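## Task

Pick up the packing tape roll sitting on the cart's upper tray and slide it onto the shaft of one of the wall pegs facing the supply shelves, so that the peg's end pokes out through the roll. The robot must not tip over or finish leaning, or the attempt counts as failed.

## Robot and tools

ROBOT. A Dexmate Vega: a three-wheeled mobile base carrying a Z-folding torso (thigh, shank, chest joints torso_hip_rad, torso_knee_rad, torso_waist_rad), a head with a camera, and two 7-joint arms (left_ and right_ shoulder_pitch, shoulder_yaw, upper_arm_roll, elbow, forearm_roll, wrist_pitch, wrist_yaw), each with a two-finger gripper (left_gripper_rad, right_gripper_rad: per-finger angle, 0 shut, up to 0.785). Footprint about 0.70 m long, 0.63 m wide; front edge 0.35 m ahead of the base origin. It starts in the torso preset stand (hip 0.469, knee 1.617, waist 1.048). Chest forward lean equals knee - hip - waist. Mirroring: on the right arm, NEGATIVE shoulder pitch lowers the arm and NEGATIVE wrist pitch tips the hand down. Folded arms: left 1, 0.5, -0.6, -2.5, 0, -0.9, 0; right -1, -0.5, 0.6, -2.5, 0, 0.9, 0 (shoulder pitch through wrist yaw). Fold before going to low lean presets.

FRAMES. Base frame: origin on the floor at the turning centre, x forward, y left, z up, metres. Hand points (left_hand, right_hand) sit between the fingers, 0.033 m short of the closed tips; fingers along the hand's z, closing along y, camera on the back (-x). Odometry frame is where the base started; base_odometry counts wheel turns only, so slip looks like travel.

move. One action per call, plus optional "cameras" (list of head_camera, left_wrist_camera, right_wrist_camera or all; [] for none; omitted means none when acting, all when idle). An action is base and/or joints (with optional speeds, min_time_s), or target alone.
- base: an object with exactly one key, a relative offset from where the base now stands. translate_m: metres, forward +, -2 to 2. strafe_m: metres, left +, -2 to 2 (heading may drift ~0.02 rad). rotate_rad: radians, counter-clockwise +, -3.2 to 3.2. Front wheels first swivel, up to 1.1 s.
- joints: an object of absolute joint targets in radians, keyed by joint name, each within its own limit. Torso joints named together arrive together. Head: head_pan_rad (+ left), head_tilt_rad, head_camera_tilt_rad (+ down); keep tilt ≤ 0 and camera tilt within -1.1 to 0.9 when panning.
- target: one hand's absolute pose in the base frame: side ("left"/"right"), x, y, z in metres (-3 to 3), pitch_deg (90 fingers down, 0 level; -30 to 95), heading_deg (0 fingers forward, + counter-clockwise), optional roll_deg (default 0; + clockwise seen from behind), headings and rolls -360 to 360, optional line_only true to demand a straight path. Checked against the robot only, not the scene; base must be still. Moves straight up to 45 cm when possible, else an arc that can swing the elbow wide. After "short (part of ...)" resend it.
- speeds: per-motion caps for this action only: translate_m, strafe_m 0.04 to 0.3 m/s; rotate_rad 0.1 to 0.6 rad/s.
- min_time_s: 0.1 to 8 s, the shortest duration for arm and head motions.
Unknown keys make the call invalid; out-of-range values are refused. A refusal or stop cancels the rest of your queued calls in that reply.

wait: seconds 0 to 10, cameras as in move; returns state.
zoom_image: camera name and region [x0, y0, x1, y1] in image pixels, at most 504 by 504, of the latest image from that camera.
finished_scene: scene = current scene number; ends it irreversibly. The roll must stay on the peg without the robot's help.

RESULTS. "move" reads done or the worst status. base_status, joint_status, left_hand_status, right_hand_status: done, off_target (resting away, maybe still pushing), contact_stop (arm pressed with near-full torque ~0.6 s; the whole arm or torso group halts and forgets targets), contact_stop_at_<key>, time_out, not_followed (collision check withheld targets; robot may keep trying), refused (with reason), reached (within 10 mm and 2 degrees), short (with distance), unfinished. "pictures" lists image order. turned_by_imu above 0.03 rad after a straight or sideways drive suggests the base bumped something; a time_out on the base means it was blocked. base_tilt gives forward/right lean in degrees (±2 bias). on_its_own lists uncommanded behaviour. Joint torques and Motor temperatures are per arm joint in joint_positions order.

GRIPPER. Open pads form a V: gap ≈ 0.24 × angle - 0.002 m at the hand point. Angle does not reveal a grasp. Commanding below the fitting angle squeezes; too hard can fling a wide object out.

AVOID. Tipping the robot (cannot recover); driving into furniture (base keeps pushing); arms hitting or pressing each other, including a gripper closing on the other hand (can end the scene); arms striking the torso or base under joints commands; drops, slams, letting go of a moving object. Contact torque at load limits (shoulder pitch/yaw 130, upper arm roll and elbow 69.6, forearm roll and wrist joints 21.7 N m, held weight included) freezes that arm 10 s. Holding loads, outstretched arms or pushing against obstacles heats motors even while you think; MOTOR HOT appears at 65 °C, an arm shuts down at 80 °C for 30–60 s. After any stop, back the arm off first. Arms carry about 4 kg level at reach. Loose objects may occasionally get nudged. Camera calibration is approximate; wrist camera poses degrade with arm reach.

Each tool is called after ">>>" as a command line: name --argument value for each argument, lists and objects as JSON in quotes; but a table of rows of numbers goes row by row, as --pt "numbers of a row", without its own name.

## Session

>>> move --cameras '["head_camera"]'

Scene clock: 0.00 s.
Joint torques (N m): no reading
Motor temperatures (°C): left_arm=[33 32 32 31 36 34 38] | right_arm=[32 29 37 32 36 32 37]
base_odometry: x=+0.000 y=+0.000 heading=+0.000
turned_by_wheels: +0.000
turned_by_imu: +0.000
base_tilt: forward=-0.6 right=-0.7
base_status: not commanded
joint_positions: torso_hip_rad=+0.469 torso_knee_rad=+1.617 torso_waist_rad=+1.048 left_shoulder_pitch_rad=+2.204 left_shoulder_yaw_rad=+0.007 left_upper_arm_roll_rad=-0.002 left_elbow_rad=-1.113 left_forearm_roll_rad=+0.001 left_wrist_pitch_rad=-0.497 left_wrist_yaw_rad=-0.002 left_gripper_rad=+0.005 right_shoulder_pitch_rad=-2.185 right_shoulder_yaw_rad=-0.018 right_upper_arm_roll_rad=-0.016 right_elbow_rad=-1.094 right_forearm_roll_rad=+0.005 right_wrist_pitch_rad=+0.495 right_wrist_yaw_rad=+0.018 right_gripper_rad=+0.005 head_pan_rad=+0.000 head_tilt_rad=+0.000 head_camera_tilt_rad=+0.000
joint_status: not commanded
chest: x=-0.0111 y=+0.0000 z=+1.4155 quat_wxyz=(+0.999, +0.000, +0.050, +0.000) (m; base frame)
left_hand: x=+0.2015 y=+0.2331 z=+0.6092 quat_wxyz=(+0.424, +0.004, +0.906, +0.002) pitch_deg=+39.8 heading_deg=+0.0 roll_deg=+0.5 back=up (m; base frame)
right_hand: x=+0.2058 y=-0.2208 z=+0.6055 quat_wxyz=(+0.423, -0.013, +0.906, +0.012) pitch_deg=+39.9 heading_deg=+2.4 roll_deg=+0.8 back=up (m; base frame)
pictures: head_camera

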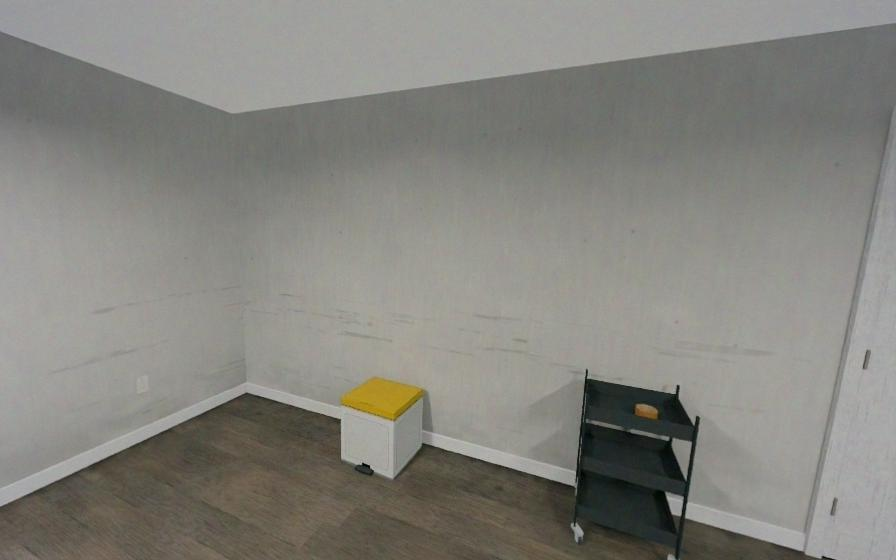

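>>> move --base '{"rotate_rad":-0.41}'

>>> move --base '{"strafe_m":-0.065}' --speeds '{"strafe_m":0.15}'

>>> move --target '{"side":"right","x":0.5,"y":-0.255,"z":0.98,"pitch_deg":90,"heading_deg":-90}'

>>> move --base '{"translate_m":0.62}' --speeds '{"translate_m":0.2}' --joints '{"right_gripper_rad":0.15,"head_camera_tilt_rad":0.7,"torso_hip_rad":0.269,"torso_knee_rad":1.417,"torso_waist_rad":1.048}' --cameras '["head_camera","right_wrist_camera"]'

Scene clock: 20.63 s.
Joint torques (N m): left_arm=[6.14 0.23 1.13 -2.56 -0.75 -1 -0.1] | right_arm=[-4.05 0.62 -0.41 -2.06 -0.09 3.09 -0.11]
move: done
base_odometry: x=+0.001 y=+0.000 heading=-0.410
turned_by_wheels: -0.410
turned_by_imu: -0.409
base_tilt: forward=-0.5 right=-0.8
base_status: done
joint_positions: torso_hip_rad=+0.469 torso_knee_rad=+1.617 torso_waist_rad=+1.048 left_shoulder_pitch_rad=+2.204 left_shoulder_yaw_rad=+0.007 left_upper_arm_roll_rad=-0.002 left_elbow_rad=-1.113 left_forearm_roll_rad=+0.001 left_wrist_pitch_rad=-0.497 left_wrist_yaw_rad=-0.002 left_gripper_rad=+0.005 right_shoulder_pitch_rad=-2.185 right_shoulder_yaw_rad=-0.018 right_upper_arm_roll_rad=-0.016 right_elbow_rad=-1.094 right_forearm_roll_rad=+0.005 right_wrist_pitch_rad=+0.495 right_wrist_yaw_rad=+0.018 right_gripper_rad=+0.005 head_pan_rad=+0.000 head_tilt_rad=+0.000 head_camera_tilt_rad=+0.000
joint_status: not commanded
chest: x=-0.0111 y=+0.0000 z=+1.4155 quat_wxyz=(+0.999, +0.000, +0.050, +0.000) (m; base frame)
left_hand: x=+0.2015 y=+0.2331 z=+0.6092 quat_wxyz=(+0.424, +0.004, +0.906, +0.002) pitch_deg=+39.8 heading_deg=+0.0 roll_deg=+0.5 back=up (m; base frame)
right_hand: x=+0.2058 y=-0.2208 z=+0.6055 quat_wxyz=(+0.423, -0.013, +0.906, +0.012) pitch_deg=+39.9 heading_deg=+2.4 roll_deg=+0.8 back=up (m; base frame)
camera_calibration:
left_wrist_camera: T_world_to_cam=[[-0.0159113, -0.998375, 0.0547204, 0.195357], [-0.715748, -0.0268413, -0.697842, 0.631117], [0.698177, -0.0502696, -0.714158, 0.456132], [0, 0, 0, 1]] pos_world=[0.136369, 0.234909, 0.75548]
right_wrist_camera: T_world_to_cam=[[0.0660432, -0.997045, -0.0392425, -0.205669], [-0.724229, -0.0208444, -0.689244, 0.614891], [0.68639, 0.0739405, -0.723465, 0.469853], [0, 0, 0, 1]] pos_world=[0.136403, -0.226985, 0.755662]

Scene clock: 23.20 s.
Joint torques (N m): left_arm=[7.94 0.06 0.42 -2.32 -0.21 -2.84 -0.16] | right_arm=[-4.3 2.16 -0.84 -2.6 -0.02 2.53 0.13]
move: done
base_odometry: x=-0.025 y=-0.059 heading=-0.411
turned_by_wheels: -0.001
turned_by_imu: -0.001
base_tilt: forward=-0.7 right=-0.9
base_status: done
joint_positions: torso_hip_rad=+0.469 torso_knee_rad=+1.617 torso_waist_rad=+1.048 left_shoulder_pitch_rad=+2.204 left_shoulder_yaw_rad=+0.007 left_upper_arm_roll_rad=-0.002 left_elbow_rad=-1.113 left_forearm_roll_rad=+0.001 left_wrist_pitch_rad=-0.497 left_wrist_yaw_rad=-0.002 left_gripper_rad=+0.005 right_shoulder_pitch_rad=-2.185 right_shoulder_yaw_rad=-0.018 right_upper_arm_roll_rad=-0.016 right_elbow_rad=-1.094 right_forearm_roll_rad=+0.005 right_wrist_pitch_rad=+0.495 right_wrist_yaw_rad=+0.018 right_gripper_rad=+0.005 head_pan_rad=+0.000 head_tilt_rad=+0.000 head_camera_tilt_rad=+0.000
joint_status: not commanded
chest: x=-0.0111 y=+0.0000 z=+1.4155 quat_wxyz=(+0.999, +0.000, +0.050, +0.000) (m; base frame)
left_hand: x=+0.2015 y=+0.2331 z=+0.6092 quat_wxyz=(+0.424, +0.004, +0.906, +0.002) pitch_deg=+39.8 heading_deg=+0.0 roll_deg=+0.5 back=up (m; base frame)
right_hand: x=+0.2058 y=-0.2208 z=+0.6055 quat_wxyz=(+0.423, -0.013, +0.906, +0.012) pitch_deg=+39.9 heading_deg=+2.4 roll_deg=+0.8 back=up (m; base frame)
camera_calibration:
left_wrist_camera: T_world_to_cam=[[-0.0159113, -0.998375, 0.0547204, 0.195357], [-0.715748, -0.0268413, -0.697842, 0.631117], [0.698177, -0.0502696, -0.714158, 0.456132], [0, 0, 0, 1]] pos_world=[0.136369, 0.234909, 0.75548]
right_wrist_camera: T_world_to_cam=[[0.0660432, -0.997045, -0.0392425, -0.205669], [-0.724229, -0.0208444, -0.689244, 0.614891], [0.68639, 0.0739405, -0.723465, 0.469853], [0, 0, 0, 1]] pos_world=[0.136403, -0.226985, 0.755662]

Scene clock: 31.63 s.
Joint torques (N m): left_arm=[6.49 0.23 0.95 -2.93 -0.01 -2.01 0.16] | right_arm=[34.81 -2.88 4.98 -2.5 -0.34 0 0.21]
move: done
base_odometry: x=-0.025 y=-0.059 heading=-0.411
turned_by_wheels: +0.000
turned_by_imu: -0.001
base_tilt: forward=-0.5 right=-0.9
base_status: not commanded
joint_positions: torso_hip_rad=+0.469 torso_knee_rad=+1.617 torso_waist_rad=+1.048 left_shoulder_pitch_rad=+2.204 left_shoulder_yaw_rad=+0.007 left_upper_arm_roll_rad=-0.002 left_elbow_rad=-1.113 left_forearm_roll_rad=+0.001 left_wrist_pitch_rad=-0.497 left_wrist_yaw_rad=-0.002 left_gripper_rad=+0.005 right_shoulder_pitch_rad=-0.024 right_shoulder_yaw_rad=-0.984 right_upper_arm_roll_rad=-1.639 right_elbow_rad=-1.818 right_forearm_roll_rad=+0.059 right_wrist_pitch_rad=-0.830 right_wrist_yaw_rad=+1.345 right_gripper_rad=+0.005 head_pan_rad=+0.000 head_tilt_rad=+0.000 head_camera_tilt_rad=+0.000
joint_status: not commanded
chest: x=-0.0111 y=+0.0000 z=+1.4155 quat_wxyz=(+0.999, +0.000, +0.050, +0.000) (m; base frame)
left_hand: x=+0.2015 y=+0.2331 z=+0.6092 quat_wxyz=(+0.424, +0.004, +0.906, +0.002) pitch_deg=+39.8 heading_deg=+0.0 roll_deg=+0.5 back=up (m; base frame)
right_hand: x=+0.5006 y=-0.2534 z=+0.9789 quat_wxyz=(+0.001, -0.708, +0.706, +0.000) pitch_deg=+89.8 heading_deg=+90.2 roll_deg=+0.0 (m; base frame)
right_hand_status: reached (checked arc [a long move; over the whole arc the hand travels 0.93 m to end 0.48 m from its start, up to 0.37 m off the straight line; right_shoulder_pitch_rad turns most, 2.17 rad; on the way or at its end the hand turns up to 101 deg from its attitude at the start], planned for 7.1 s): 2 mm and 0.2 deg off.
camera_calibration:
left_wrist_camera: T_world_to_cam=[[-0.0159113, -0.998375, 0.0547204, 0.195357], [-0.715748, -0.0268413, -0.697842, 0.631117], [0.698177, -0.0502696, -0.714158, 0.456132], [0, 0, 0, 1]] pos_world=[0.136369, 0.234909, 0.75548]
right_wrist_camera: T_world_to_cam=[[0.999084, 0.00241545, -0.0427329, -0.45334], [0.00717245, -0.993736, 0.111519, -0.311527], [-0.0421959, -0.111724, -0.992843, 1.12147], [0, 0, 0, 1]] pos_world=[0.50248, -0.183186, 1.12881]

Scene clock: 36.53 s.
Joint torques (N m): left_arm=[7.42 -2.46 -1.97 -2.31 -0.01 -1.62 0.41] | right_arm=[32.99 -0.98 4.67 -0.45 -0.54 0.28 0.03]
move: done
base_odometry: x=+0.542 y=-0.308 heading=-0.413
turned_by_wheels: -0.001
turned_by_imu: -0.006
base_tilt: forward=-0.5 right=-0.8
base_status: done
joint_positions: torso_hip_rad=+0.269 torso_knee_rad=+1.417 torso_waist_rad=+1.048 left_shoulder_pitch_rad=+2.204 left_shoulder_yaw_rad=+0.007 left_upper_arm_roll_rad=-0.002 left_elbow_rad=-1.113 left_forearm_roll_rad=+0.001 left_wrist_pitch_rad=-0.497 left_wrist_yaw_rad=-0.002 left_gripper_rad=+0.005 right_shoulder_pitch_rad=-0.020 right_shoulder_yaw_rad=-0.986 right_upper_arm_roll_rad=-1.642 right_elbow_rad=-1.820 right_forearm_roll_rad=+0.059 right_wrist_pitch_rad=-0.832 right_wrist_yaw_rad=+1.348 right_gripper_rad=+0.150 head_pan_rad=+0.000 head_tilt_rad=+0.000 head_camera_tilt_rad=+0.699
joint_status: all done
chest: x=+0.0327 y=+0.0000 z=+1.3476 quat_wxyz=(+0.999, +0.000, +0.050, +0.000) (m; base frame)
left_hand: x=+0.2453 y=+0.2331 z=+0.5414 quat_wxyz=(+0.424, +0.004, +0.906, +0.002) pitch_deg=+39.8 heading_deg=+0.0 roll_deg=+0.5 back=up (m; base frame)
right_hand: x=+0.5439 y=-0.2549 z=+0.9121 quat_wxyz=(+0.000, -0.707, +0.707, +0.000) pitch_deg=+90.0 heading_deg=+90.0 roll_deg=+0.0 (m; base frame)
pictures: head_camera, right_wrist_camera
camera_calibration:
head_camera: T_world_to_cam=[[0.00698753, -0.999252, 0.0380434, -0.029751], [-0.740916, -0.0307232, -0.670894, 0.960832], [0.671561, -0.023499, -0.740576, 1.03418], [0, 0, 0, 1]] pos_world=[0.0175882, 0.0240934, 1.41164]
right_wrist_camera: T_world_to_cam=[[0.999035, -0.000533556, -0.043911, -0.499033], [0.00446426, -0.993512, 0.11364, -0.306268], [-0.0436868, -0.113726, -0.992551, 1.0567], [0, 0, 0, 1]] pos_world=[0.546082, -0.184373, 1.06172]

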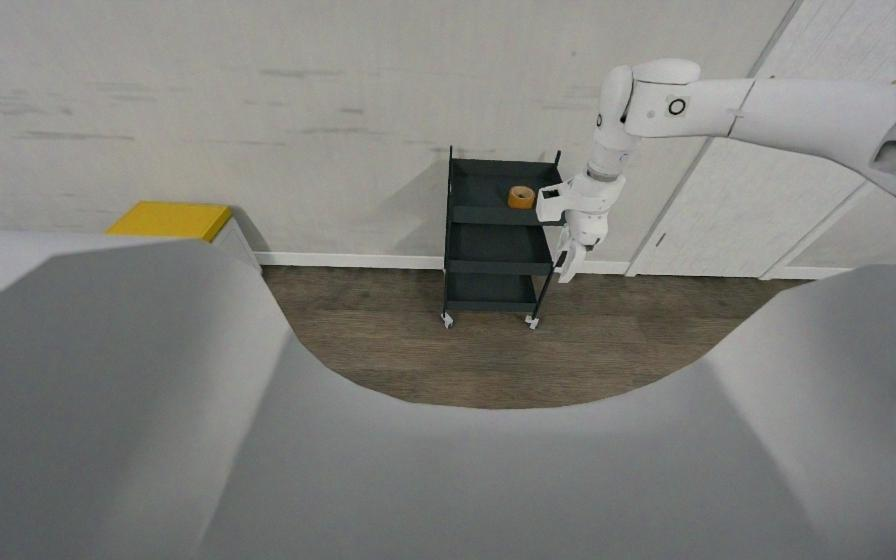

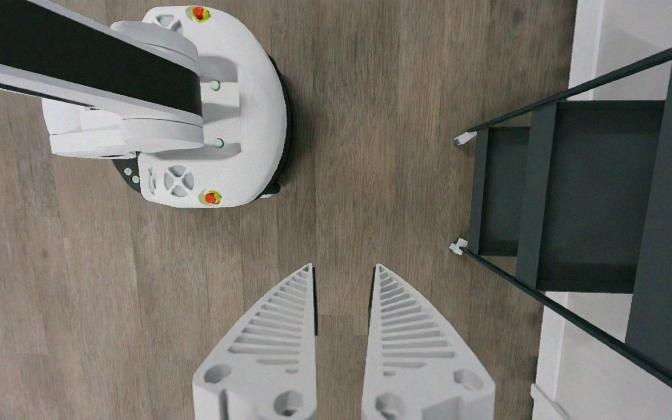

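>>> move --base '{"translate_m":0.4}' --speeds '{"translate_m":0.15}' --cameras '["head_camera","right_wrist_camera"]'

>>> zoom_image --camera "right_wrist_camera" --region '[350, 140, 630, 340]'

Scene clock: 47.57 s.
Joint torques (N m): left_arm=[6.44 -1.15 -0.1 -2.74 0.63 -2.05 0.36] | right_arm=[32.29 0.58 5.42 -1.73 -0.47 -0.21 0.11]
move: done
base_odometry: x=+0.908 y=-0.470 heading=-0.414
turned_by_wheels: -0.001
turned_by_imu: -0.004
base_tilt: forward=-0.5 right=-0.7
base_status: done
joint_positions: torso_hip_rad=+0.269 torso_knee_rad=+1.417 torso_waist_rad=+1.048 left_shoulder_pitch_rad=+2.204 left_shoulder_yaw_rad=+0.007 left_upper_arm_roll_rad=-0.002 left_elbow_rad=-1.113 left_forearm_roll_rad=+0.001 left_wrist_pitch_rad=-0.497 left_wrist_yaw_rad=-0.002 left_gripper_rad=+0.005 right_shoulder_pitch_rad=-0.020 right_shoulder_yaw_rad=-0.986 right_upper_arm_roll_rad=-1.642 right_elbow_rad=-1.820 right_forearm_roll_rad=+0.059 right_wrist_pitch_rad=-0.832 right_wrist_yaw_rad=+1.348 right_gripper_rad=+0.150 head_pan_rad=+0.000 head_tilt_rad=+0.000 head_camera_tilt_rad=+0.699
joint_status: not commanded
chest: x=+0.0327 y=+0.0000 z=+1.3476 quat_wxyz=(+0.999, +0.000, +0.050, +0.000) (m; base frame)
left_hand: x=+0.2453 y=+0.2331 z=+0.5414 quat_wxyz=(+0.424, +0.004, +0.906, +0.002) pitch_deg=+39.8 heading_deg=+0.0 roll_deg=+0.5 back=up (m; base frame)
right_hand: x=+0.5439 y=-0.2549 z=+0.9121 quat_wxyz=(+0.000, -0.707, +0.707, +0.000) pitch_deg=+90.0 heading_deg=+90.0 roll_deg=+0.0 (m; base frame)
pictures: head_camera, right_wrist_camera
camera_calibration:
head_camera: T_world_to_cam=[[0.00698753, -0.999252, 0.0380434, -0.029751], [-0.740916, -0.0307232, -0.670894, 0.960832], [0.671561, -0.023499, -0.740576, 1.03418], [0, 0, 0, 1]] pos_world=[0.0175882, 0.0240934, 1.41164]
right_wrist_camera: T_world_to_cam=[[0.999035, -0.000533556, -0.043911, -0.499033], [0.00446426, -0.993512, 0.11364, -0.306268], [-0.0436868, -0.113726, -0.992551, 1.0567], [0, 0, 0, 1]] pos_world=[0.546082, -0.184373, 1.06172]

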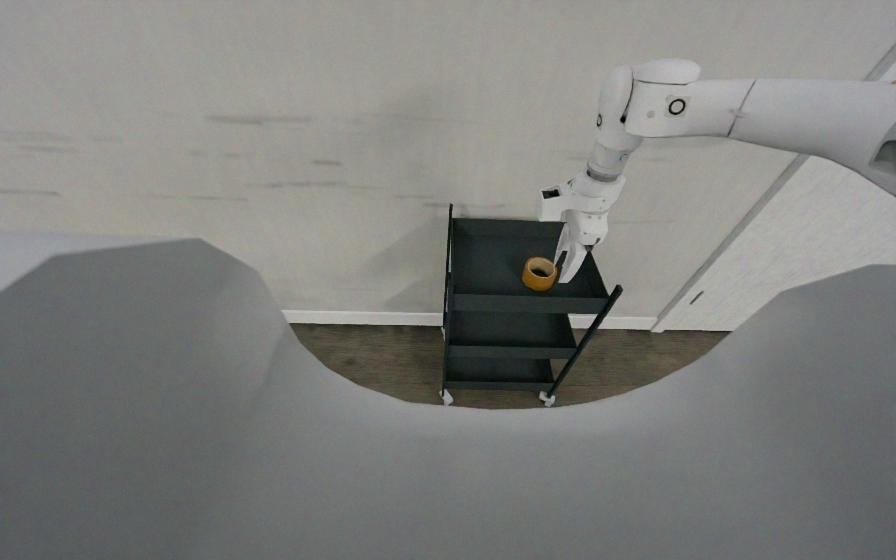

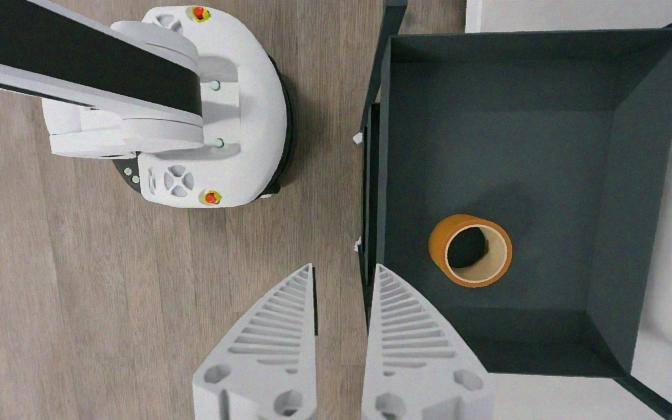

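Scaled by 1.800 from the camera's 672x420 image, which has a finer 960x600 frame.

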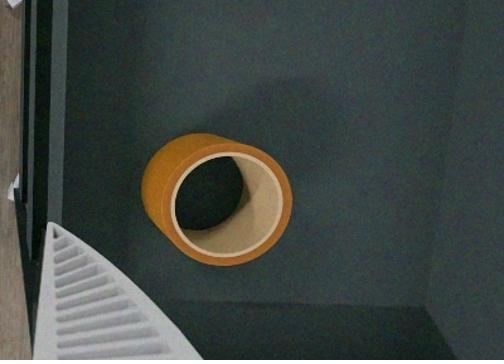

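>>> move --base '{"translate_m":0.115}' --speeds '{"translate_m":0.1}'

>>> move --target '{"side":"right","x":0.563,"y":-0.284,"z":0.80,"pitch_deg":90,"heading_deg":90,"line_only":true}' --cameras '["right_wrist_camera"]'

>>> zoom_image --camera "right_wrist_camera" --region '[220, 140, 500, 360]'

Scene clock: 55.23 s.
Joint torques (N m): left_arm=[8.44 2.62 2.86 -3.69 0.34 -2.35 0.59] | right_arm=[33 -0.31 5.27 -1.03 -0.56 -0.31 -0.08]
move: done
base_odometry: x=+1.014 y=-0.516 heading=-0.416
turned_by_wheels: -0.001
turned_by_imu: -0.002
base_tilt: forward=-0.6 right=-0.7
base_status: done
joint_positions: torso_hip_rad=+0.269 torso_knee_rad=+1.417 torso_waist_rad=+1.048 left_shoulder_pitch_rad=+2.204 left_shoulder_yaw_rad=+0.007 left_upper_arm_roll_rad=-0.002 left_elbow_rad=-1.113 left_forearm_roll_rad=+0.001 left_wrist_pitch_rad=-0.497 left_wrist_yaw_rad=-0.002 left_gripper_rad=+0.005 right_shoulder_pitch_rad=-0.020 right_shoulder_yaw_rad=-0.986 right_upper_arm_roll_rad=-1.642 right_elbow_rad=-1.820 right_forearm_roll_rad=+0.059 right_wrist_pitch_rad=-0.832 right_wrist_yaw_rad=+1.348 right_gripper_rad=+0.150 head_pan_rad=+0.000 head_tilt_rad=+0.000 head_camera_tilt_rad=+0.699
joint_status: not commanded
chest: x=+0.0327 y=+0.0000 z=+1.3476 quat_wxyz=(+0.999, +0.000, +0.050, +0.000) (m; base frame)
left_hand: x=+0.2453 y=+0.2331 z=+0.5414 quat_wxyz=(+0.424, +0.004, +0.906, +0.002) pitch_deg=+39.8 heading_deg=+0.0 roll_deg=+0.5 back=up (m; base frame)
right_hand: x=+0.5439 y=-0.2550 z=+0.9121 quat_wxyz=(+0.000, -0.707, +0.707, +0.000) pitch_deg=+90.0 heading_deg=+90.0 roll_deg=+0.0 (m; base frame)
camera_calibration:
head_camera: T_world_to_cam=[[0.00698753, -0.999252, 0.0380434, -0.029751], [-0.740916, -0.0307232, -0.670894, 0.960832], [0.671561, -0.023499, -0.740576, 1.03418], [0, 0, 0, 1]] pos_world=[0.0175882, 0.0240934, 1.41164]
left_wrist_camera: T_world_to_cam=[[-0.0159113, -0.998375, 0.0547204, 0.199764], [-0.715748, -0.0268413, -0.697842, 0.615153], [0.698177, -0.0502696, -0.714158, 0.377132], [0, 0, 0, 1]] pos_world=[0.180169, 0.234909, 0.68768]
right_wrist_camera: T_world_to_cam=[[0.999035, -0.000533486, -0.043911, -0.499033], [0.00446866, -0.993501, 0.113739, -0.306373], [-0.0436863, -0.113825, -0.99254, 1.05667], [0, 0, 0, 1]] pos_world=[0.546082, -0.184373, 1.06172]

Scene clock: 57.80 s.
Joint torques (N m): left_arm=[8.39 -1.31 0.9 -2.32 -0.28 -2.59 0.14] | right_arm=[13.78 -0.3 4.07 1.36 -0.17 0.18 -0.39]
move: done
base_odometry: x=+1.014 y=-0.516 heading=-0.416
turned_by_wheels: +0.000
turned_by_imu: +0.000
base_tilt: forward=-0.6 right=-0.8
base_status: not commanded
joint_positions: torso_hip_rad=+0.269 torso_knee_rad=+1.417 torso_waist_rad=+1.048 left_shoulder_pitch_rad=+2.204 left_shoulder_yaw_rad=+0.007 left_upper_arm_roll_rad=-0.002 left_elbow_rad=-1.113 left_forearm_roll_rad=+0.001 left_wrist_pitch_rad=-0.497 left_wrist_yaw_rad=-0.002 left_gripper_rad=+0.005 right_shoulder_pitch_rad=-0.205 right_shoulder_yaw_rad=-0.897 right_upper_arm_roll_rad=-1.654 right_elbow_rad=-1.524 right_forearm_roll_rad=+0.064 right_wrist_pitch_rad=-0.624 right_wrist_yaw_rad=+1.163 right_gripper_rad=+0.150 head_pan_rad=+0.000 head_tilt_rad=+0.000 head_camera_tilt_rad=+0.699
joint_status: not commanded
chest: x=+0.0327 y=+0.0000 z=+1.3476 quat_wxyz=(+0.999, +0.000, +0.050, +0.000) (m; base frame)
left_hand: x=+0.2453 y=+0.2331 z=+0.5414 quat_wxyz=(+0.424, +0.004, +0.906, +0.002) pitch_deg=+39.8 heading_deg=+0.0 roll_deg=+0.5 back=up (m; base frame)
right_hand: x=+0.5632 y=-0.2836 z=+0.8018 quat_wxyz=(+0.000, -0.707, +0.707, +0.000) pitch_deg=+90.0 heading_deg=+90.0 roll_deg=+0.0 (m; base frame)
right_hand_status: reached (straight line, planned for 1.3 s): 2 mm and 0.0 deg off.
pictures: right_wrist_camera
camera_calibration:
right_wrist_camera: T_world_to_cam=[[0.999053, -0.000585941, -0.0435029, -0.52358], [0.00436593, -0.993512, 0.113646, -0.322185], [-0.0432872, -0.113729, -0.992568, 0.944597], [0, 0, 0, 1]] pos_world=[0.56538, -0.212973, 0.951415]

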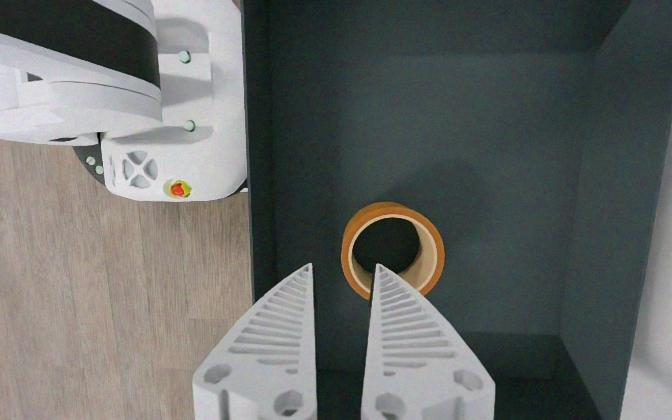

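Scaled by 1.800 from the camera's 672x420 image, which has a finer 960x600 frame.

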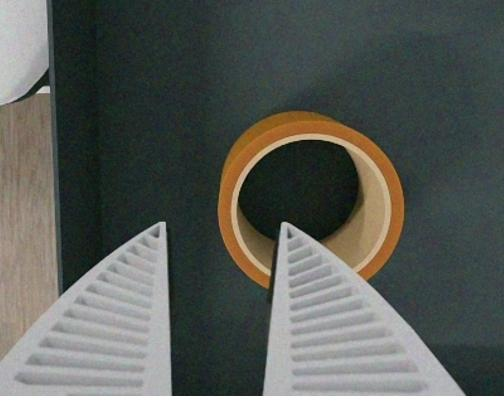

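>>> move --target '{"side":"right","x":0.564,"y":-0.284,"z":0.745,"pitch_deg":90,"heading_deg":90,"line_only":true}' --cameras '["right_wrist_camera"]'

Scene clock: 62.37 s.
Joint torques (N m): left_arm=[3.87 3.52 0.41 -3.02 0.58 -2.31 -0.02] | right_arm=[11.92 1.56 3.89 -0.69 -0.1 0.6 -0.02]
move: done
base_odometry: x=+1.014 y=-0.516 heading=-0.416
turned_by_wheels: +0.000
turned_by_imu: +0.000
base_tilt: forward=-0.4 right=-0.8
base_status: not commanded
joint_positions: torso_hip_rad=+0.269 torso_knee_rad=+1.417 torso_waist_rad=+1.048 left_shoulder_pitch_rad=+2.204 left_shoulder_yaw_rad=+0.007 left_upper_arm_roll_rad=-0.002 left_elbow_rad=-1.113 left_forearm_roll_rad=+0.001 left_wrist_pitch_rad=-0.497 left_wrist_yaw_rad=-0.002 left_gripper_rad=+0.005 right_shoulder_pitch_rad=-0.295 right_shoulder_yaw_rad=-0.816 right_upper_arm_roll_rad=-1.656 right_elbow_rad=-1.366 right_forearm_roll_rad=+0.069 right_wrist_pitch_rad=-0.548 right_wrist_yaw_rad=+1.077 right_gripper_rad=+0.150 head_pan_rad=+0.000 head_tilt_rad=+0.000 head_camera_tilt_rad=+0.699
joint_status: not commanded
chest: x=+0.0327 y=+0.0000 z=+1.3476 quat_wxyz=(+0.999, +0.000, +0.050, +0.000) (m; base frame)
left_hand: x=+0.2453 y=+0.2331 z=+0.5414 quat_wxyz=(+0.424, +0.004, +0.906, +0.002) pitch_deg=+39.8 heading_deg=+0.0 roll_deg=+0.5 back=up (m; base frame)
right_hand: x=+0.5644 y=-0.2840 z=+0.7467 quat_wxyz=(+0.000, -0.707, +0.707, +0.000) pitch_deg=+90.0 heading_deg=+90.0 roll_deg=+0.0 (m; base frame)
right_hand_status: reached (straight line, planned for 0.8 s): 2 mm and 0.0 deg off.
pictures: right_wrist_camera
camera_calibration:
right_wrist_camera: T_world_to_cam=[[0.999053, -0.000585941, -0.0435029, -0.527172], [0.00436593, -0.993512, 0.113646, -0.316337], [-0.0432872, -0.113729, -0.992568, 0.890013], [0, 0, 0, 1]] pos_world=[0.56658, -0.213373, 0.896415]

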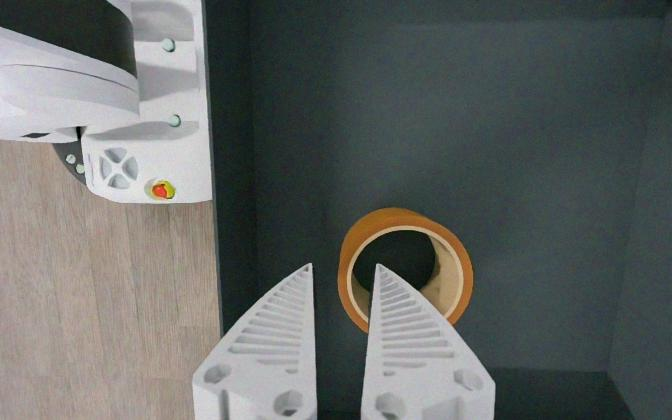

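>>> move --target '{"side":"right","x":0.564,"y":-0.281,"z":0.721,"pitch_deg":90,"heading_deg":90,"line_only":true}'

>>> move --joints '{"right_gripper_rad":0.0}' --cameras '["right_wrist_camera"]'

>>> move --target '{"side":"right","x":0.55,"y":-0.27,"z":0.92,"pitch_deg":90,"heading_deg":90,"line_only":true}' --cameras '["right_wrist_camera"]'

Scene clock: 68.57 s.
Joint torques (N m): left_arm=[5.37 2.63 -0.86 -1.74 1.13 -1.02 0.07] | right_arm=[13.42 1.27 3.77 0.69 0.05 0.41 0.09]
move: done
base_odometry: x=+1.014 y=-0.516 heading=-0.416
turned_by_wheels: +0.000
turned_by_imu: +0.000
base_tilt: forward=-0.6 right=-0.8
base_status: not commanded
joint_positions: torso_hip_rad=+0.269 torso_knee_rad=+1.417 torso_waist_rad=+1.048 left_shoulder_pitch_rad=+2.204 left_shoulder_yaw_rad=+0.007 left_upper_arm_roll_rad=-0.002 left_elbow_rad=-1.113 left_forearm_roll_rad=+0.001 left_wrist_pitch_rad=-0.497 left_wrist_yaw_rad=-0.002 left_gripper_rad=+0.005 right_shoulder_pitch_rad=-0.333 right_shoulder_yaw_rad=-0.768 right_upper_arm_roll_rad=-1.656 right_elbow_rad=-1.285 right_forearm_roll_rad=+0.071 right_wrist_pitch_rad=-0.514 right_wrist_yaw_rad=+1.042 right_gripper_rad=+0.150 head_pan_rad=+0.000 head_tilt_rad=+0.000 head_camera_tilt_rad=+0.699
joint_status: not commanded
chest: x=+0.0327 y=+0.0000 z=+1.3476 quat_wxyz=(+0.999, +0.000, +0.050, +0.000) (m; base frame)
left_hand: x=+0.2453 y=+0.2331 z=+0.5414 quat_wxyz=(+0.424, +0.004, +0.906, +0.002) pitch_deg=+39.8 heading_deg=+0.0 roll_deg=+0.5 back=up (m; base frame)
right_hand: x=+0.5644 y=-0.2811 z=+0.7226 quat_wxyz=(+0.000, -0.707, +0.707, +0.000) pitch_deg=+90.0 heading_deg=+90.0 roll_deg=+0.0 (m; base frame)
right_hand_status: reached (straight line, planned for 0.6 s): 2 mm and 0.0 deg off.
camera_calibration:
head_camera: T_world_to_cam=[[0.00698753, -0.999252, 0.0380434, -0.029751], [-0.740916, -0.0307232, -0.670894, 0.960832], [0.671561, -0.023499, -0.740576, 1.03418], [0, 0, 0, 1]] pos_world=[0.0175882, 0.0240934, 1.41164]
left_wrist_camera: T_world_to_cam=[[-0.0159113, -0.998375, 0.0547204, 0.199764], [-0.715748, -0.0268413, -0.697842, 0.615153], [0.698177, -0.0502696, -0.714158, 0.377132], [0, 0, 0, 1]] pos_world=[0.180169, 0.234909, 0.68768]
right_wrist_camera: T_world_to_cam=[[0.999053, -0.000585941, -0.0435029, -0.528219], [0.00436593, -0.993512, 0.113646, -0.310816], [-0.0432872, -0.113729, -0.992568, 0.86641], [0, 0, 0, 1]] pos_world=[0.56658, -0.210573, 0.872315]

Scene clock: 69.20 s.
Joint torques (N m): left_arm=[8.38 -0.74 2.53 -3.07 0.49 -2.34 -0.37] | right_arm=[13.5 0.78 4.22 1.1 -0.09 0.42 -0.12]
move: done
base_odometry: x=+1.014 y=-0.516 heading=-0.416
turned_by_wheels: +0.000
turned_by_imu: +0.000
base_tilt: forward=-0.6 right=-0.8
base_status: not commanded
joint_positions: torso_hip_rad=+0.269 torso_knee_rad=+1.417 torso_waist_rad=+1.048 left_shoulder_pitch_rad=+2.204 left_shoulder_yaw_rad=+0.007 left_upper_arm_roll_rad=-0.002 left_elbow_rad=-1.113 left_forearm_roll_rad=+0.001 left_wrist_pitch_rad=-0.497 left_wrist_yaw_rad=-0.002 left_gripper_rad=+0.005 right_shoulder_pitch_rad=-0.335 right_shoulder_yaw_rad=-0.766 right_upper_arm_roll_rad=-1.656 right_elbow_rad=-1.282 right_forearm_roll_rad=+0.071 right_wrist_pitch_rad=-0.513 right_wrist_yaw_rad=+1.041 right_gripper_rad=+0.000 head_pan_rad=+0.000 head_tilt_rad=+0.000 head_camera_tilt_rad=+0.699
joint_status: all done
chest: x=+0.0327 y=+0.0000 z=+1.3476 quat_wxyz=(+0.999, +0.000, +0.050, +0.000) (m; base frame)
left_hand: x=+0.2453 y=+0.2331 z=+0.5414 quat_wxyz=(+0.424, +0.004, +0.906, +0.002) pitch_deg=+39.8 heading_deg=+0.0 roll_deg=+0.5 back=up (m; base frame)
right_hand: x=+0.5643 y=-0.2810 z=+0.7216 quat_wxyz=(+0.000, -0.707, +0.707, +0.000) pitch_deg=+90.0 heading_deg=+90.0 roll_deg=+0.0 (m; base frame)
pictures: right_wrist_camera
camera_calibration:
right_wrist_camera: T_world_to_cam=[[0.999053, -0.000585941, -0.0435029, -0.528162], [0.00436593, -0.993512, 0.113646, -0.310603], [-0.0432872, -0.113729, -0.992568, 0.865425], [0, 0, 0, 1]] pos_world=[0.56648, -0.210473, 0.871315]

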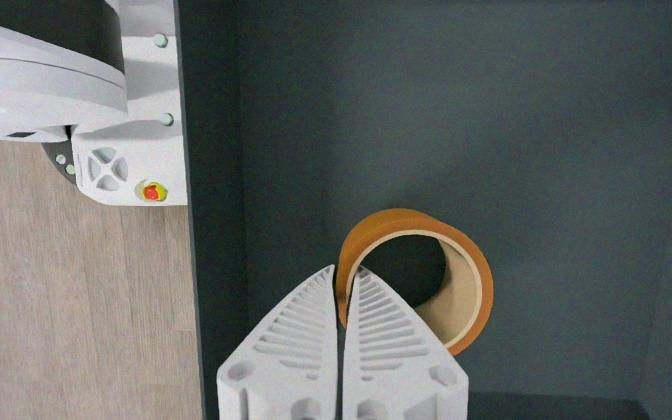

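Scene clock: 72.50 s.
Joint torques (N m): left_arm=[8.11 0.13 3.03 -3.74 -0.55 -2.4 0.33] | right_arm=[32.72 -2.11 6.19 -1.86 -0.52 -0.47 -0.04]
move: done
base_odometry: x=+1.014 y=-0.516 heading=-0.416
turned_by_wheels: +0.000
turned_by_imu: +0.000
base_tilt: forward=-0.6 right=-0.8
base_status: not commanded
joint_positions: torso_hip_rad=+0.269 torso_knee_rad=+1.417 torso_waist_rad=+1.048 left_shoulder_pitch_rad=+2.204 left_shoulder_yaw_rad=+0.007 left_upper_arm_roll_rad=-0.002 left_elbow_rad=-1.113 left_forearm_roll_rad=+0.001 left_wrist_pitch_rad=-0.497 left_wrist_yaw_rad=-0.002 left_gripper_rad=+0.005 right_shoulder_pitch_rad=+0.021 right_shoulder_yaw_rad=-1.001 right_upper_arm_roll_rad=-1.677 right_elbow_rad=-1.782 right_forearm_roll_rad=+0.081 right_wrist_pitch_rad=-0.777 right_wrist_yaw_rad=+1.345 right_gripper_rad=+0.000 head_pan_rad=+0.000 head_tilt_rad=+0.000 head_camera_tilt_rad=+0.699
joint_status: not commanded
chest: x=+0.0327 y=+0.0000 z=+1.3476 quat_wxyz=(+0.999, +0.000, +0.050, +0.000) (m; base frame)
left_hand: x=+0.2453 y=+0.2331 z=+0.5414 quat_wxyz=(+0.424, +0.004, +0.906, +0.002) pitch_deg=+39.8 heading_deg=+0.0 roll_deg=+0.5 back=up (m; base frame)
right_hand: x=+0.5505 y=-0.2701 z=+0.9179 quat_wxyz=(+0.000, -0.707, +0.707, +0.000) pitch_deg=+90.0 heading_deg=+90.0 roll_deg=+0.0 (m; base frame)
right_hand_status: reached (straight line, planned for 2.0 s): 2 mm and 0.0 deg off.
pictures: right_wrist_camera
camera_calibration:
right_wrist_camera: T_world_to_cam=[[0.999035, -0.000533486, -0.043911, -0.505376], [0.00446866, -0.993501, 0.113739, -0.322075], [-0.0436863, -0.113825, -0.99254, 1.06109], [0, 0, 0, 1]] pos_world=[0.552682, -0.199473, 1.06762]

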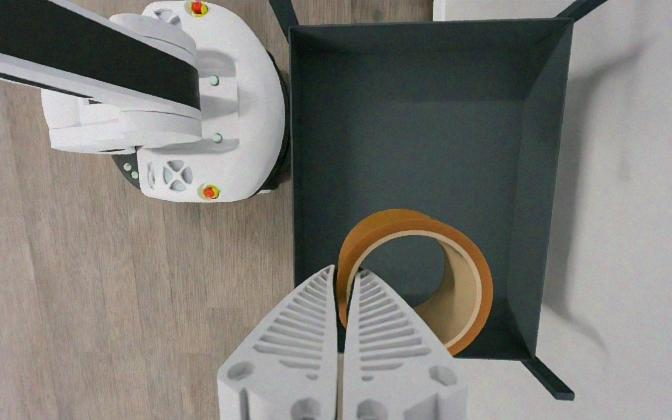

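>>> move --base '{"translate_m":-1.3}' --speeds '{"translate_m":0.22}'

>>> move --target '{"side":"right","x":0.5,"y":-0.26,"z":0.95,"pitch_deg":0,"heading_deg":0,"roll_deg":-90}'

>>> move --target '{"side":"right","x":0.5,"y":-0.24,"z":0.95,"pitch_deg":0,"heading_deg":0,"roll_deg":0}' --cameras '["right_wrist_camera"]'

>>> move --base '{"rotate_rad":-1.57}' --joints '{"head_camera_tilt_rad":0.3}' --cameras '["head_camera","right_wrist_camera"]'

Scene clock: 95.83 s.
Joint torques (N m): left_arm=[7.93 0.1 -0.19 -2.41 -0.15 -2.23 0.39] | right_arm=[33.14 -0.8 5.77 -2.19 -0.61 -0.04 0.03]
move: done
base_odometry: x=-0.174 y=+0.012 heading=-0.417
turned_by_wheels: -0.002
turned_by_imu: +0.002
base_tilt: forward=-0.6 right=-0.7
base_status: done
joint_positions: torso_hip_rad=+0.269 torso_knee_rad=+1.417 torso_waist_rad=+1.048 left_shoulder_pitch_rad=+2.204 left_shoulder_yaw_rad=+0.007 left_upper_arm_roll_rad=-0.002 left_elbow_rad=-1.113 left_forearm_roll_rad=+0.001 left_wrist_pitch_rad=-0.497 left_wrist_yaw_rad=-0.002 left_gripper_rad=+0.005 right_shoulder_pitch_rad=+0.025 right_shoulder_yaw_rad=-1.003 right_upper_arm_roll_rad=-1.678 right_elbow_rad=-1.786 right_forearm_roll_rad=+0.081 right_wrist_pitch_rad=-0.779 right_wrist_yaw_rad=+1.348 right_gripper_rad=+0.000 head_pan_rad=+0.000 head_tilt_rad=+0.000 head_camera_tilt_rad=+0.699
joint_status: not commanded
chest: x=+0.0326 y=+0.0000 z=+1.3476 quat_wxyz=(+0.999, +0.000, +0.050, +0.000) (m; base frame)
left_hand: x=+0.2453 y=+0.2331 z=+0.5414 quat_wxyz=(+0.424, +0.004, +0.905, +0.002) pitch_deg=+39.8 heading_deg=+0.0 roll_deg=+0.5 back=up (m; base frame)
right_hand: x=+0.5500 y=-0.2699 z=+0.9199 quat_wxyz=(+0.000, -0.707, +0.707, +0.000) pitch_deg=+90.0 heading_deg=+90.0 roll_deg=+0.0 (m; base frame)
camera_calibration:
head_camera: T_world_to_cam=[[0.00698531, -0.999252, 0.0380475, -0.0297561], [-0.740821, -0.0307277, -0.670999, 0.960904], [0.671666, -0.0234993, -0.740482, 1.03411], [0, 0, 0, 1]] pos_world=[0.0174897, 0.0240934, 1.41164]
left_wrist_camera: T_world_to_cam=[[-0.015911, -0.998375, 0.0547193, 0.199763], [-0.715699, -0.0268444, -0.697893, 0.615108], [0.698228, -0.0502667, -0.714109, 0.377157], [0, 0, 0, 1]] pos_world=[0.180069, 0.234909, 0.68768]
right_wrist_camera: T_world_to_cam=[[0.999035, -0.000533486, -0.043911, -0.504788], [0.00446866, -0.993501, 0.113739, -0.322201], [-0.0436863, -0.113825, -0.99254, 1.06307], [0, 0, 0, 1]] pos_world=[0.552182, -0.199373, 1.06962]

Scene clock: 104.43 s.
Joint torques (N m): left_arm=[6.68 2.37 0.84 -2.28 -0.21 -2.52 0.18] | right_arm=[-8.63 -0.59 7.23 -6.5 -2.3 0.09 -1.94]
move: done
base_odometry: x=-0.174 y=+0.012 heading=-0.417
turned_by_wheels: +0.000
turned_by_imu: -0.001
base_tilt: forward=-0.6 right=-0.8
base_status: not commanded
joint_positions: torso_hip_rad=+0.269 torso_knee_rad=+1.417 torso_waist_rad=+1.048 left_shoulder_pitch_rad=+2.204 left_shoulder_yaw_rad=+0.007 left_upper_arm_roll_rad=-0.002 left_elbow_rad=-1.113 left_forearm_roll_rad=+0.001 left_wrist_pitch_rad=-0.497 left_wrist_yaw_rad=-0.002 left_gripper_rad=+0.005 right_shoulder_pitch_rad=-2.186 right_shoulder_yaw_rad=-0.746 right_upper_arm_roll_rad=-0.367 right_elbow_rad=-2.146 right_forearm_roll_rad=-1.013 right_wrist_pitch_rad=-0.631 right_wrist_yaw_rad=-0.469 right_gripper_rad=+0.000 head_pan_rad=+0.000 head_tilt_rad=+0.000 head_camera_tilt_rad=+0.699
joint_status: not commanded
chest: x=+0.0326 y=+0.0000 z=+1.3476 quat_wxyz=(+0.999, +0.000, +0.050, +0.000) (m; base frame)
left_hand: x=+0.2453 y=+0.2331 z=+0.5414 quat_wxyz=(+0.424, +0.004, +0.905, +0.002) pitch_deg=+39.8 heading_deg=+0.0 roll_deg=+0.5 back=up (m; base frame)
right_hand: x=+0.5010 y=-0.2593 z=+0.9488 quat_wxyz=(+0.500, -0.500, +0.501, -0.499) pitch_deg=+0.2 heading_deg=+0.0 roll_deg=-89.9 (m; base frame)
right_hand_status: reached (checked arc [no straight line was possible; over the whole arc the hand travels 0.48 m to end 0.06 m from its start, up to 0.22 m off the straight line; right_shoulder_pitch_rad turns most, 2.22 rad; on the way or at its end the hand turns up to 90 deg from its attitude at the start], planned for 7.3 s): 2 mm and 0.2 deg off.
camera_calibration:
head_camera: T_world_to_cam=[[0.00698531, -0.999252, 0.0380475, -0.0297561], [-0.740821, -0.0307277, -0.670999, 0.960904], [0.671666, -0.0234993, -0.740482, 1.03411], [0, 0, 0, 1]] pos_world=[0.0174897, 0.0240934, 1.41164]
left_wrist_camera: T_world_to_cam=[[-0.015911, -0.998375, 0.0547193, 0.199763], [-0.715699, -0.0268444, -0.697893, 0.615108], [0.698228, -0.0502667, -0.714109, 0.377157], [0, 0, 0, 1]] pos_world=[0.180069, 0.234909, 0.68768]
right_wrist_camera: T_world_to_cam=[[0.0472244, -0.00230963, 0.998882, -0.96766], [-0.113209, -0.993566, 0.00305488, -0.150799], [0.992448, -0.113227, -0.047182, -0.325114], [0, 0, 0, 1]] pos_world=[0.351284, -0.188875, 0.951699]

Scene clock: 110.00 s.
Joint torques (N m): left_arm=[5.5 0.82 -0.93 -2.93 0.11 -1.18 0.47] | right_arm=[10.27 -0.63 -1.3 -5.7 -0.52 3.36 0]
move: done
base_odometry: x=-0.174 y=+0.012 heading=-0.417
turned_by_wheels: +0.000
turned_by_imu: -0.001
base_tilt: forward=-0.7 right=-0.8
base_status: not commanded
joint_positions: torso_hip_rad=+0.269 torso_knee_rad=+1.417 torso_waist_rad=+1.048 left_shoulder_pitch_rad=+2.204 left_shoulder_yaw_rad=+0.007 left_upper_arm_roll_rad=-0.002 left_elbow_rad=-1.113 left_forearm_roll_rad=+0.001 left_wrist_pitch_rad=-0.497 left_wrist_yaw_rad=-0.002 left_gripper_rad=+0.005 right_shoulder_pitch_rad=-2.217 right_shoulder_yaw_rad=-0.533 right_upper_arm_roll_rad=-0.229 right_elbow_rad=-2.006 right_forearm_roll_rad=+0.227 right_wrist_pitch_rad=+0.419 right_wrist_yaw_rad=-0.445 right_gripper_rad=+0.000 head_pan_rad=+0.000 head_tilt_rad=+0.000 head_camera_tilt_rad=+0.699
joint_status: not commanded
chest: x=+0.0326 y=+0.0000 z=+1.3476 quat_wxyz=(+0.999, +0.000, +0.050, +0.000) (m; base frame)
left_hand: x=+0.2453 y=+0.2331 z=+0.5414 quat_wxyz=(+0.424, +0.004, +0.905, +0.002) pitch_deg=+39.8 heading_deg=+0.0 roll_deg=+0.5 back=up (m; base frame)
right_hand: x=+0.4998 y=-0.2400 z=+0.9496 quat_wxyz=(+0.707, -0.002, +0.707, -0.002) pitch_deg=+0.1 heading_deg=+0.0 roll_deg=-0.3 back=up (m; base frame)
right_hand_status: reached (straight line, planned for 4.2 s): 0 mm and 0.3 deg off.
pictures: right_wrist_camera
camera_calibration:
right_wrist_camera: T_world_to_cam=[[0.044337, -0.999006, 0.00469882, -0.261977], [-0.114798, -0.00976704, -0.993341, 1.05139], [0.992399, 0.0435023, -0.115117, -0.21964], [0, 0, 0, 1]] pos_world=[0.350283, -0.241893, 1.02033]

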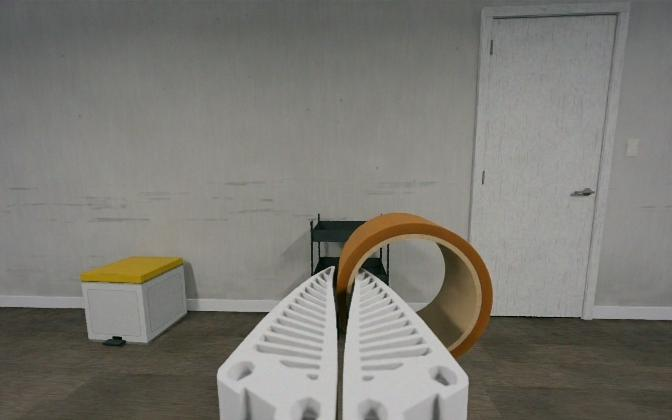

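Scene clock: 114.17 s.
Joint torques (N m): left_arm=[7.04 0.3 2.21 -2.53 0.03 -2.89 0.4] | right_arm=[10.58 0.78 -1.24 -5.36 -0.76 3.83 0.15]
move: done
base_odometry: x=-0.174 y=+0.013 heading=-1.989
turned_by_wheels: -1.572
turned_by_imu: -1.568
base_tilt: forward=-0.5 right=-0.8
base_status: done
joint_positions: torso_hip_rad=+0.269 torso_knee_rad=+1.417 torso_waist_rad=+1.048 left_shoulder_pitch_rad=+2.204 left_shoulder_yaw_rad=+0.007 left_upper_arm_roll_rad=-0.002 left_elbow_rad=-1.113 left_forearm_roll_rad=+0.001 left_wrist_pitch_rad=-0.497 left_wrist_yaw_rad=-0.002 left_gripper_rad=+0.005 right_shoulder_pitch_rad=-2.217 right_shoulder_yaw_rad=-0.532 right_upper_arm_roll_rad=-0.229 right_elbow_rad=-2.005 right_forearm_roll_rad=+0.231 right_wrist_pitch_rad=+0.422 right_wrist_yaw_rad=-0.443 right_gripper_rad=+0.000 head_pan_rad=+0.000 head_tilt_rad=+0.000 head_camera_tilt_rad=+0.301
joint_status: all done
chest: x=+0.0326 y=+0.0000 z=+1.3476 quat_wxyz=(+0.999, +0.000, +0.050, +0.000) (m; base frame)
left_hand: x=+0.2453 y=+0.2331 z=+0.5414 quat_wxyz=(+0.424, +0.004, +0.905, +0.002) pitch_deg=+39.8 heading_deg=+0.0 roll_deg=+0.5 back=up (m; base frame)
right_hand: x=+0.4999 y=-0.2402 z=+0.9498 quat_wxyz=(+0.707, +0.000, +0.707, +0.000) pitch_deg=+0.0 heading_deg=+0.0 roll_deg=+0.0 back=up (m; base frame)
pictures: head_camera, right_wrist_camera
camera_calibration:
head_camera: T_world_to_cam=[[-0.00833003, -0.999252, 0.0377756, -0.0299016], [-0.422285, -0.0307278, -0.905942, 1.30431], [0.906425, -0.0234986, -0.421713, 0.591262], [0, 0, 0, 1]] pos_world=[0.0146078, 0.0240934, 1.43211]
right_wrist_camera: T_world_to_cam=[[0.0439472, -0.999034, -0.00026284, -0.25727], [-0.114329, -0.00476795, -0.993431, 1.05261], [0.99247, 0.0436886, -0.114429, -0.220191], [0, 0, 0, 1]] pos_world=[0.350183, -0.242383, 1.02043]

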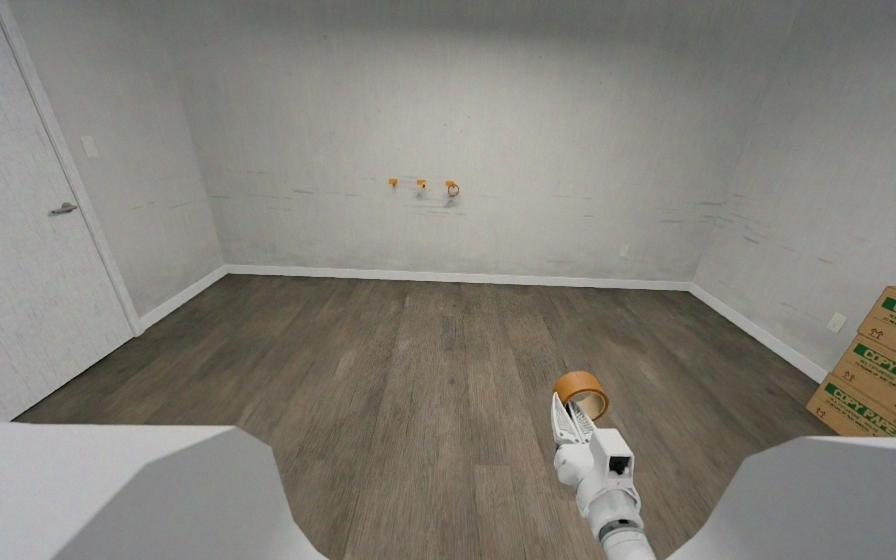

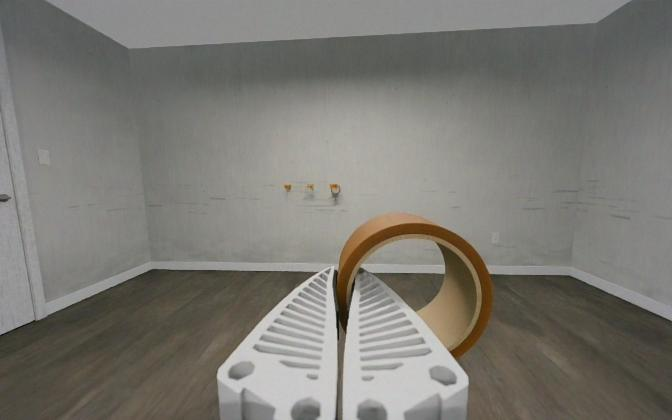

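>>> zoom_image --camera "head_camera" --region '[370, 160, 490, 220]'

>>> zoom_image --camera "right_wrist_camera" --region '[270, 170, 370, 220]'

Scaled by 4.200 from the camera's 896x560 image, which has a finer 960x600 frame.

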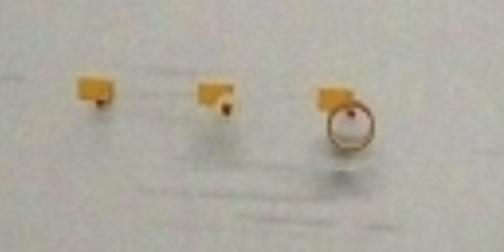

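Scaled by 5.040 from the camera's 672x420 image, which has a finer 960x600 frame.

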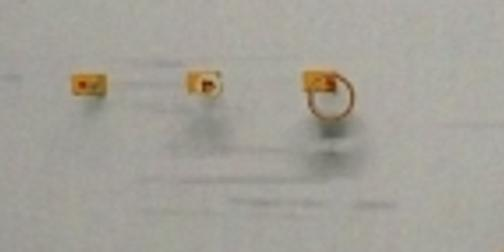

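>>> move --base '{"strafe_m":0.8}'

>>> move --base '{"translate_m":1.4}' --speeds '{"translate_m":0.22}' --cameras '["head_camera","right_wrist_camera"]'

Scene clock: 129.43 s.
Joint torques (N m): left_arm=[6.81 -1.12 2.74 -2.55 -0.25 -2.12 -0.12] | right_arm=[9.87 -0.59 -0.48 -5.43 -0.63 3.34 0.13]
move: done
base_odometry: x=+0.557 y=-0.307 heading=-1.976
turned_by_wheels: +0.013
turned_by_imu: +0.009
base_tilt: forward=-0.7 right=-0.9
base_status: done
joint_positions: torso_hip_rad=+0.269 torso_knee_rad=+1.417 torso_waist_rad=+1.048 left_shoulder_pitch_rad=+2.204 left_shoulder_yaw_rad=+0.007 left_upper_arm_roll_rad=-0.002 left_elbow_rad=-1.113 left_forearm_roll_rad=+0.001 left_wrist_pitch_rad=-0.497 left_wrist_yaw_rad=-0.002 left_gripper_rad=+0.005 right_shoulder_pitch_rad=-2.217 right_shoulder_yaw_rad=-0.532 right_upper_arm_roll_rad=-0.229 right_elbow_rad=-2.005 right_forearm_roll_rad=+0.231 right_wrist_pitch_rad=+0.422 right_wrist_yaw_rad=-0.443 right_gripper_rad=+0.000 head_pan_rad=+0.000 head_tilt_rad=+0.000 head_camera_tilt_rad=+0.301
joint_status: not commanded
chest: x=+0.0326 y=+0.0000 z=+1.3476 quat_wxyz=(+0.999, +0.000, +0.050, +0.000) (m; base frame)
left_hand: x=+0.2453 y=+0.2331 z=+0.5414 quat_wxyz=(+0.424, +0.004, +0.905, +0.002) pitch_deg=+39.8 heading_deg=+0.0 roll_deg=+0.5 back=up (m; base frame)
right_hand: x=+0.4999 y=-0.2401 z=+0.9498 quat_wxyz=(+0.707, +0.000, +0.707, +0.000) pitch_deg=+0.0 heading_deg=+0.0 roll_deg=+0.0 back=up (m; base frame)
camera_calibration:
head_camera: T_world_to_cam=[[-0.00833003, -0.999252, 0.0377756, -0.0299016], [-0.422285, -0.0307278, -0.905942, 1.30431], [0.906425, -0.0234986, -0.421713, 0.591262], [0, 0, 0, 1]] pos_world=[0.0146078, 0.0240934, 1.43211]
left_wrist_camera: T_world_to_cam=[[-0.015911, -0.998375, 0.0547193, 0.199765], [-0.715699, -0.0268444, -0.697893, 0.61518], [0.698228, -0.0502667, -0.714109, 0.377088], [0, 0, 0, 1]] pos_world=[0.180169, 0.234909, 0.68768]
right_wrist_camera: T_world_to_cam=[[0.0439467, -0.999034, -0.000267156, -0.257266], [-0.11433, -0.00476361, -0.993431, 1.05261], [0.99247, 0.0436885, -0.114429, -0.220191], [0, 0, 0, 1]] pos_world=[0.350183, -0.242383, 1.02043]

Scene clock: 137.70 s.
Joint torques (N m): left_arm=[5.81 -0.24 0.59 -4.27 0.01 -2.75 0.1] | right_arm=[9.79 0.51 -0.77 -4.93 -0.68 4.02 -0.19]
move: done
base_odometry: x=+0.002 y=-1.592 heading=-1.977
turned_by_wheels: -0.002
turned_by_imu: -0.010
base_tilt: forward=-0.5 right=-0.7
base_status: done
joint_positions: torso_hip_rad=+0.269 torso_knee_rad=+1.417 torso_waist_rad=+1.048 left_shoulder_pitch_rad=+2.204 left_shoulder_yaw_rad=+0.007 left_upper_arm_roll_rad=-0.002 left_elbow_rad=-1.113 left_forearm_roll_rad=+0.001 left_wrist_pitch_rad=-0.497 left_wrist_yaw_rad=-0.002 left_gripper_rad=+0.005 right_shoulder_pitch_rad=-2.217 right_shoulder_yaw_rad=-0.532 right_upper_arm_roll_rad=-0.229 right_elbow_rad=-2.005 right_forearm_roll_rad=+0.231 right_wrist_pitch_rad=+0.422 right_wrist_yaw_rad=-0.443 right_gripper_rad=+0.000 head_pan_rad=+0.000 head_tilt_rad=+0.000 head_camera_tilt_rad=+0.301
joint_status: not commanded
chest: x=+0.0327 y=+0.0000 z=+1.3476 quat_wxyz=(+0.999, +0.000, +0.050, +0.000) (m; base frame)
left_hand: x=+0.2453 y=+0.2331 z=+0.5414 quat_wxyz=(+0.424, +0.004, +0.906, +0.002) pitch_deg=+39.8 heading_deg=+0.0 roll_deg=+0.5 back=up (m; base frame)
right_hand: x=+0.4999 y=-0.2401 z=+0.9497 quat_wxyz=(+0.707, +0.000, +0.707, +0.000) pitch_deg=+0.0 heading_deg=+0.0 roll_deg=+0.0 back=up (m; base frame)
pictures: head_camera, right_wrist_camera
camera_calibration:
head_camera: T_world_to_cam=[[-0.00832747, -0.999252, 0.037775, -0.0298999], [-0.422406, -0.0307252, -0.905886, 1.30428], [0.906369, -0.0235001, -0.421834, 0.591347], [0, 0, 0, 1]] pos_world=[0.0147062, 0.0240934, 1.43211]
right_wrist_camera: T_world_to_cam=[[0.0439466, -0.999034, -0.000267089, -0.25727], [-0.114428, -0.00476801, -0.99342, 1.05264], [0.992459, 0.043688, -0.114527, -0.220185], [0, 0, 0, 1]] pos_world=[0.350283, -0.242383, 1.02043]

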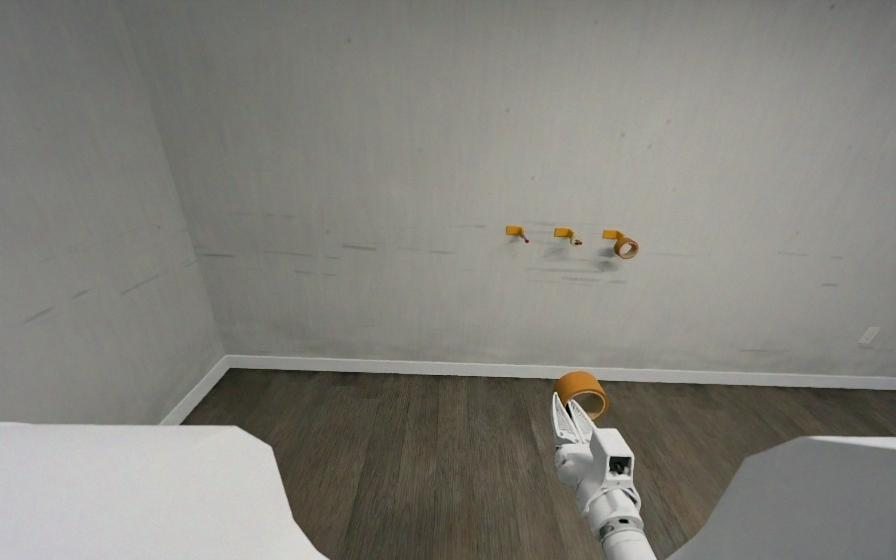

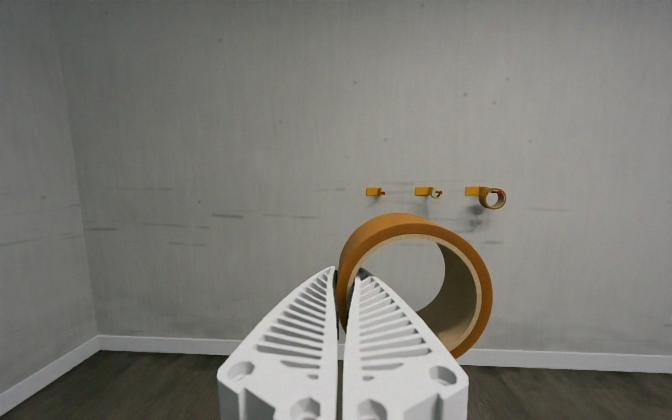

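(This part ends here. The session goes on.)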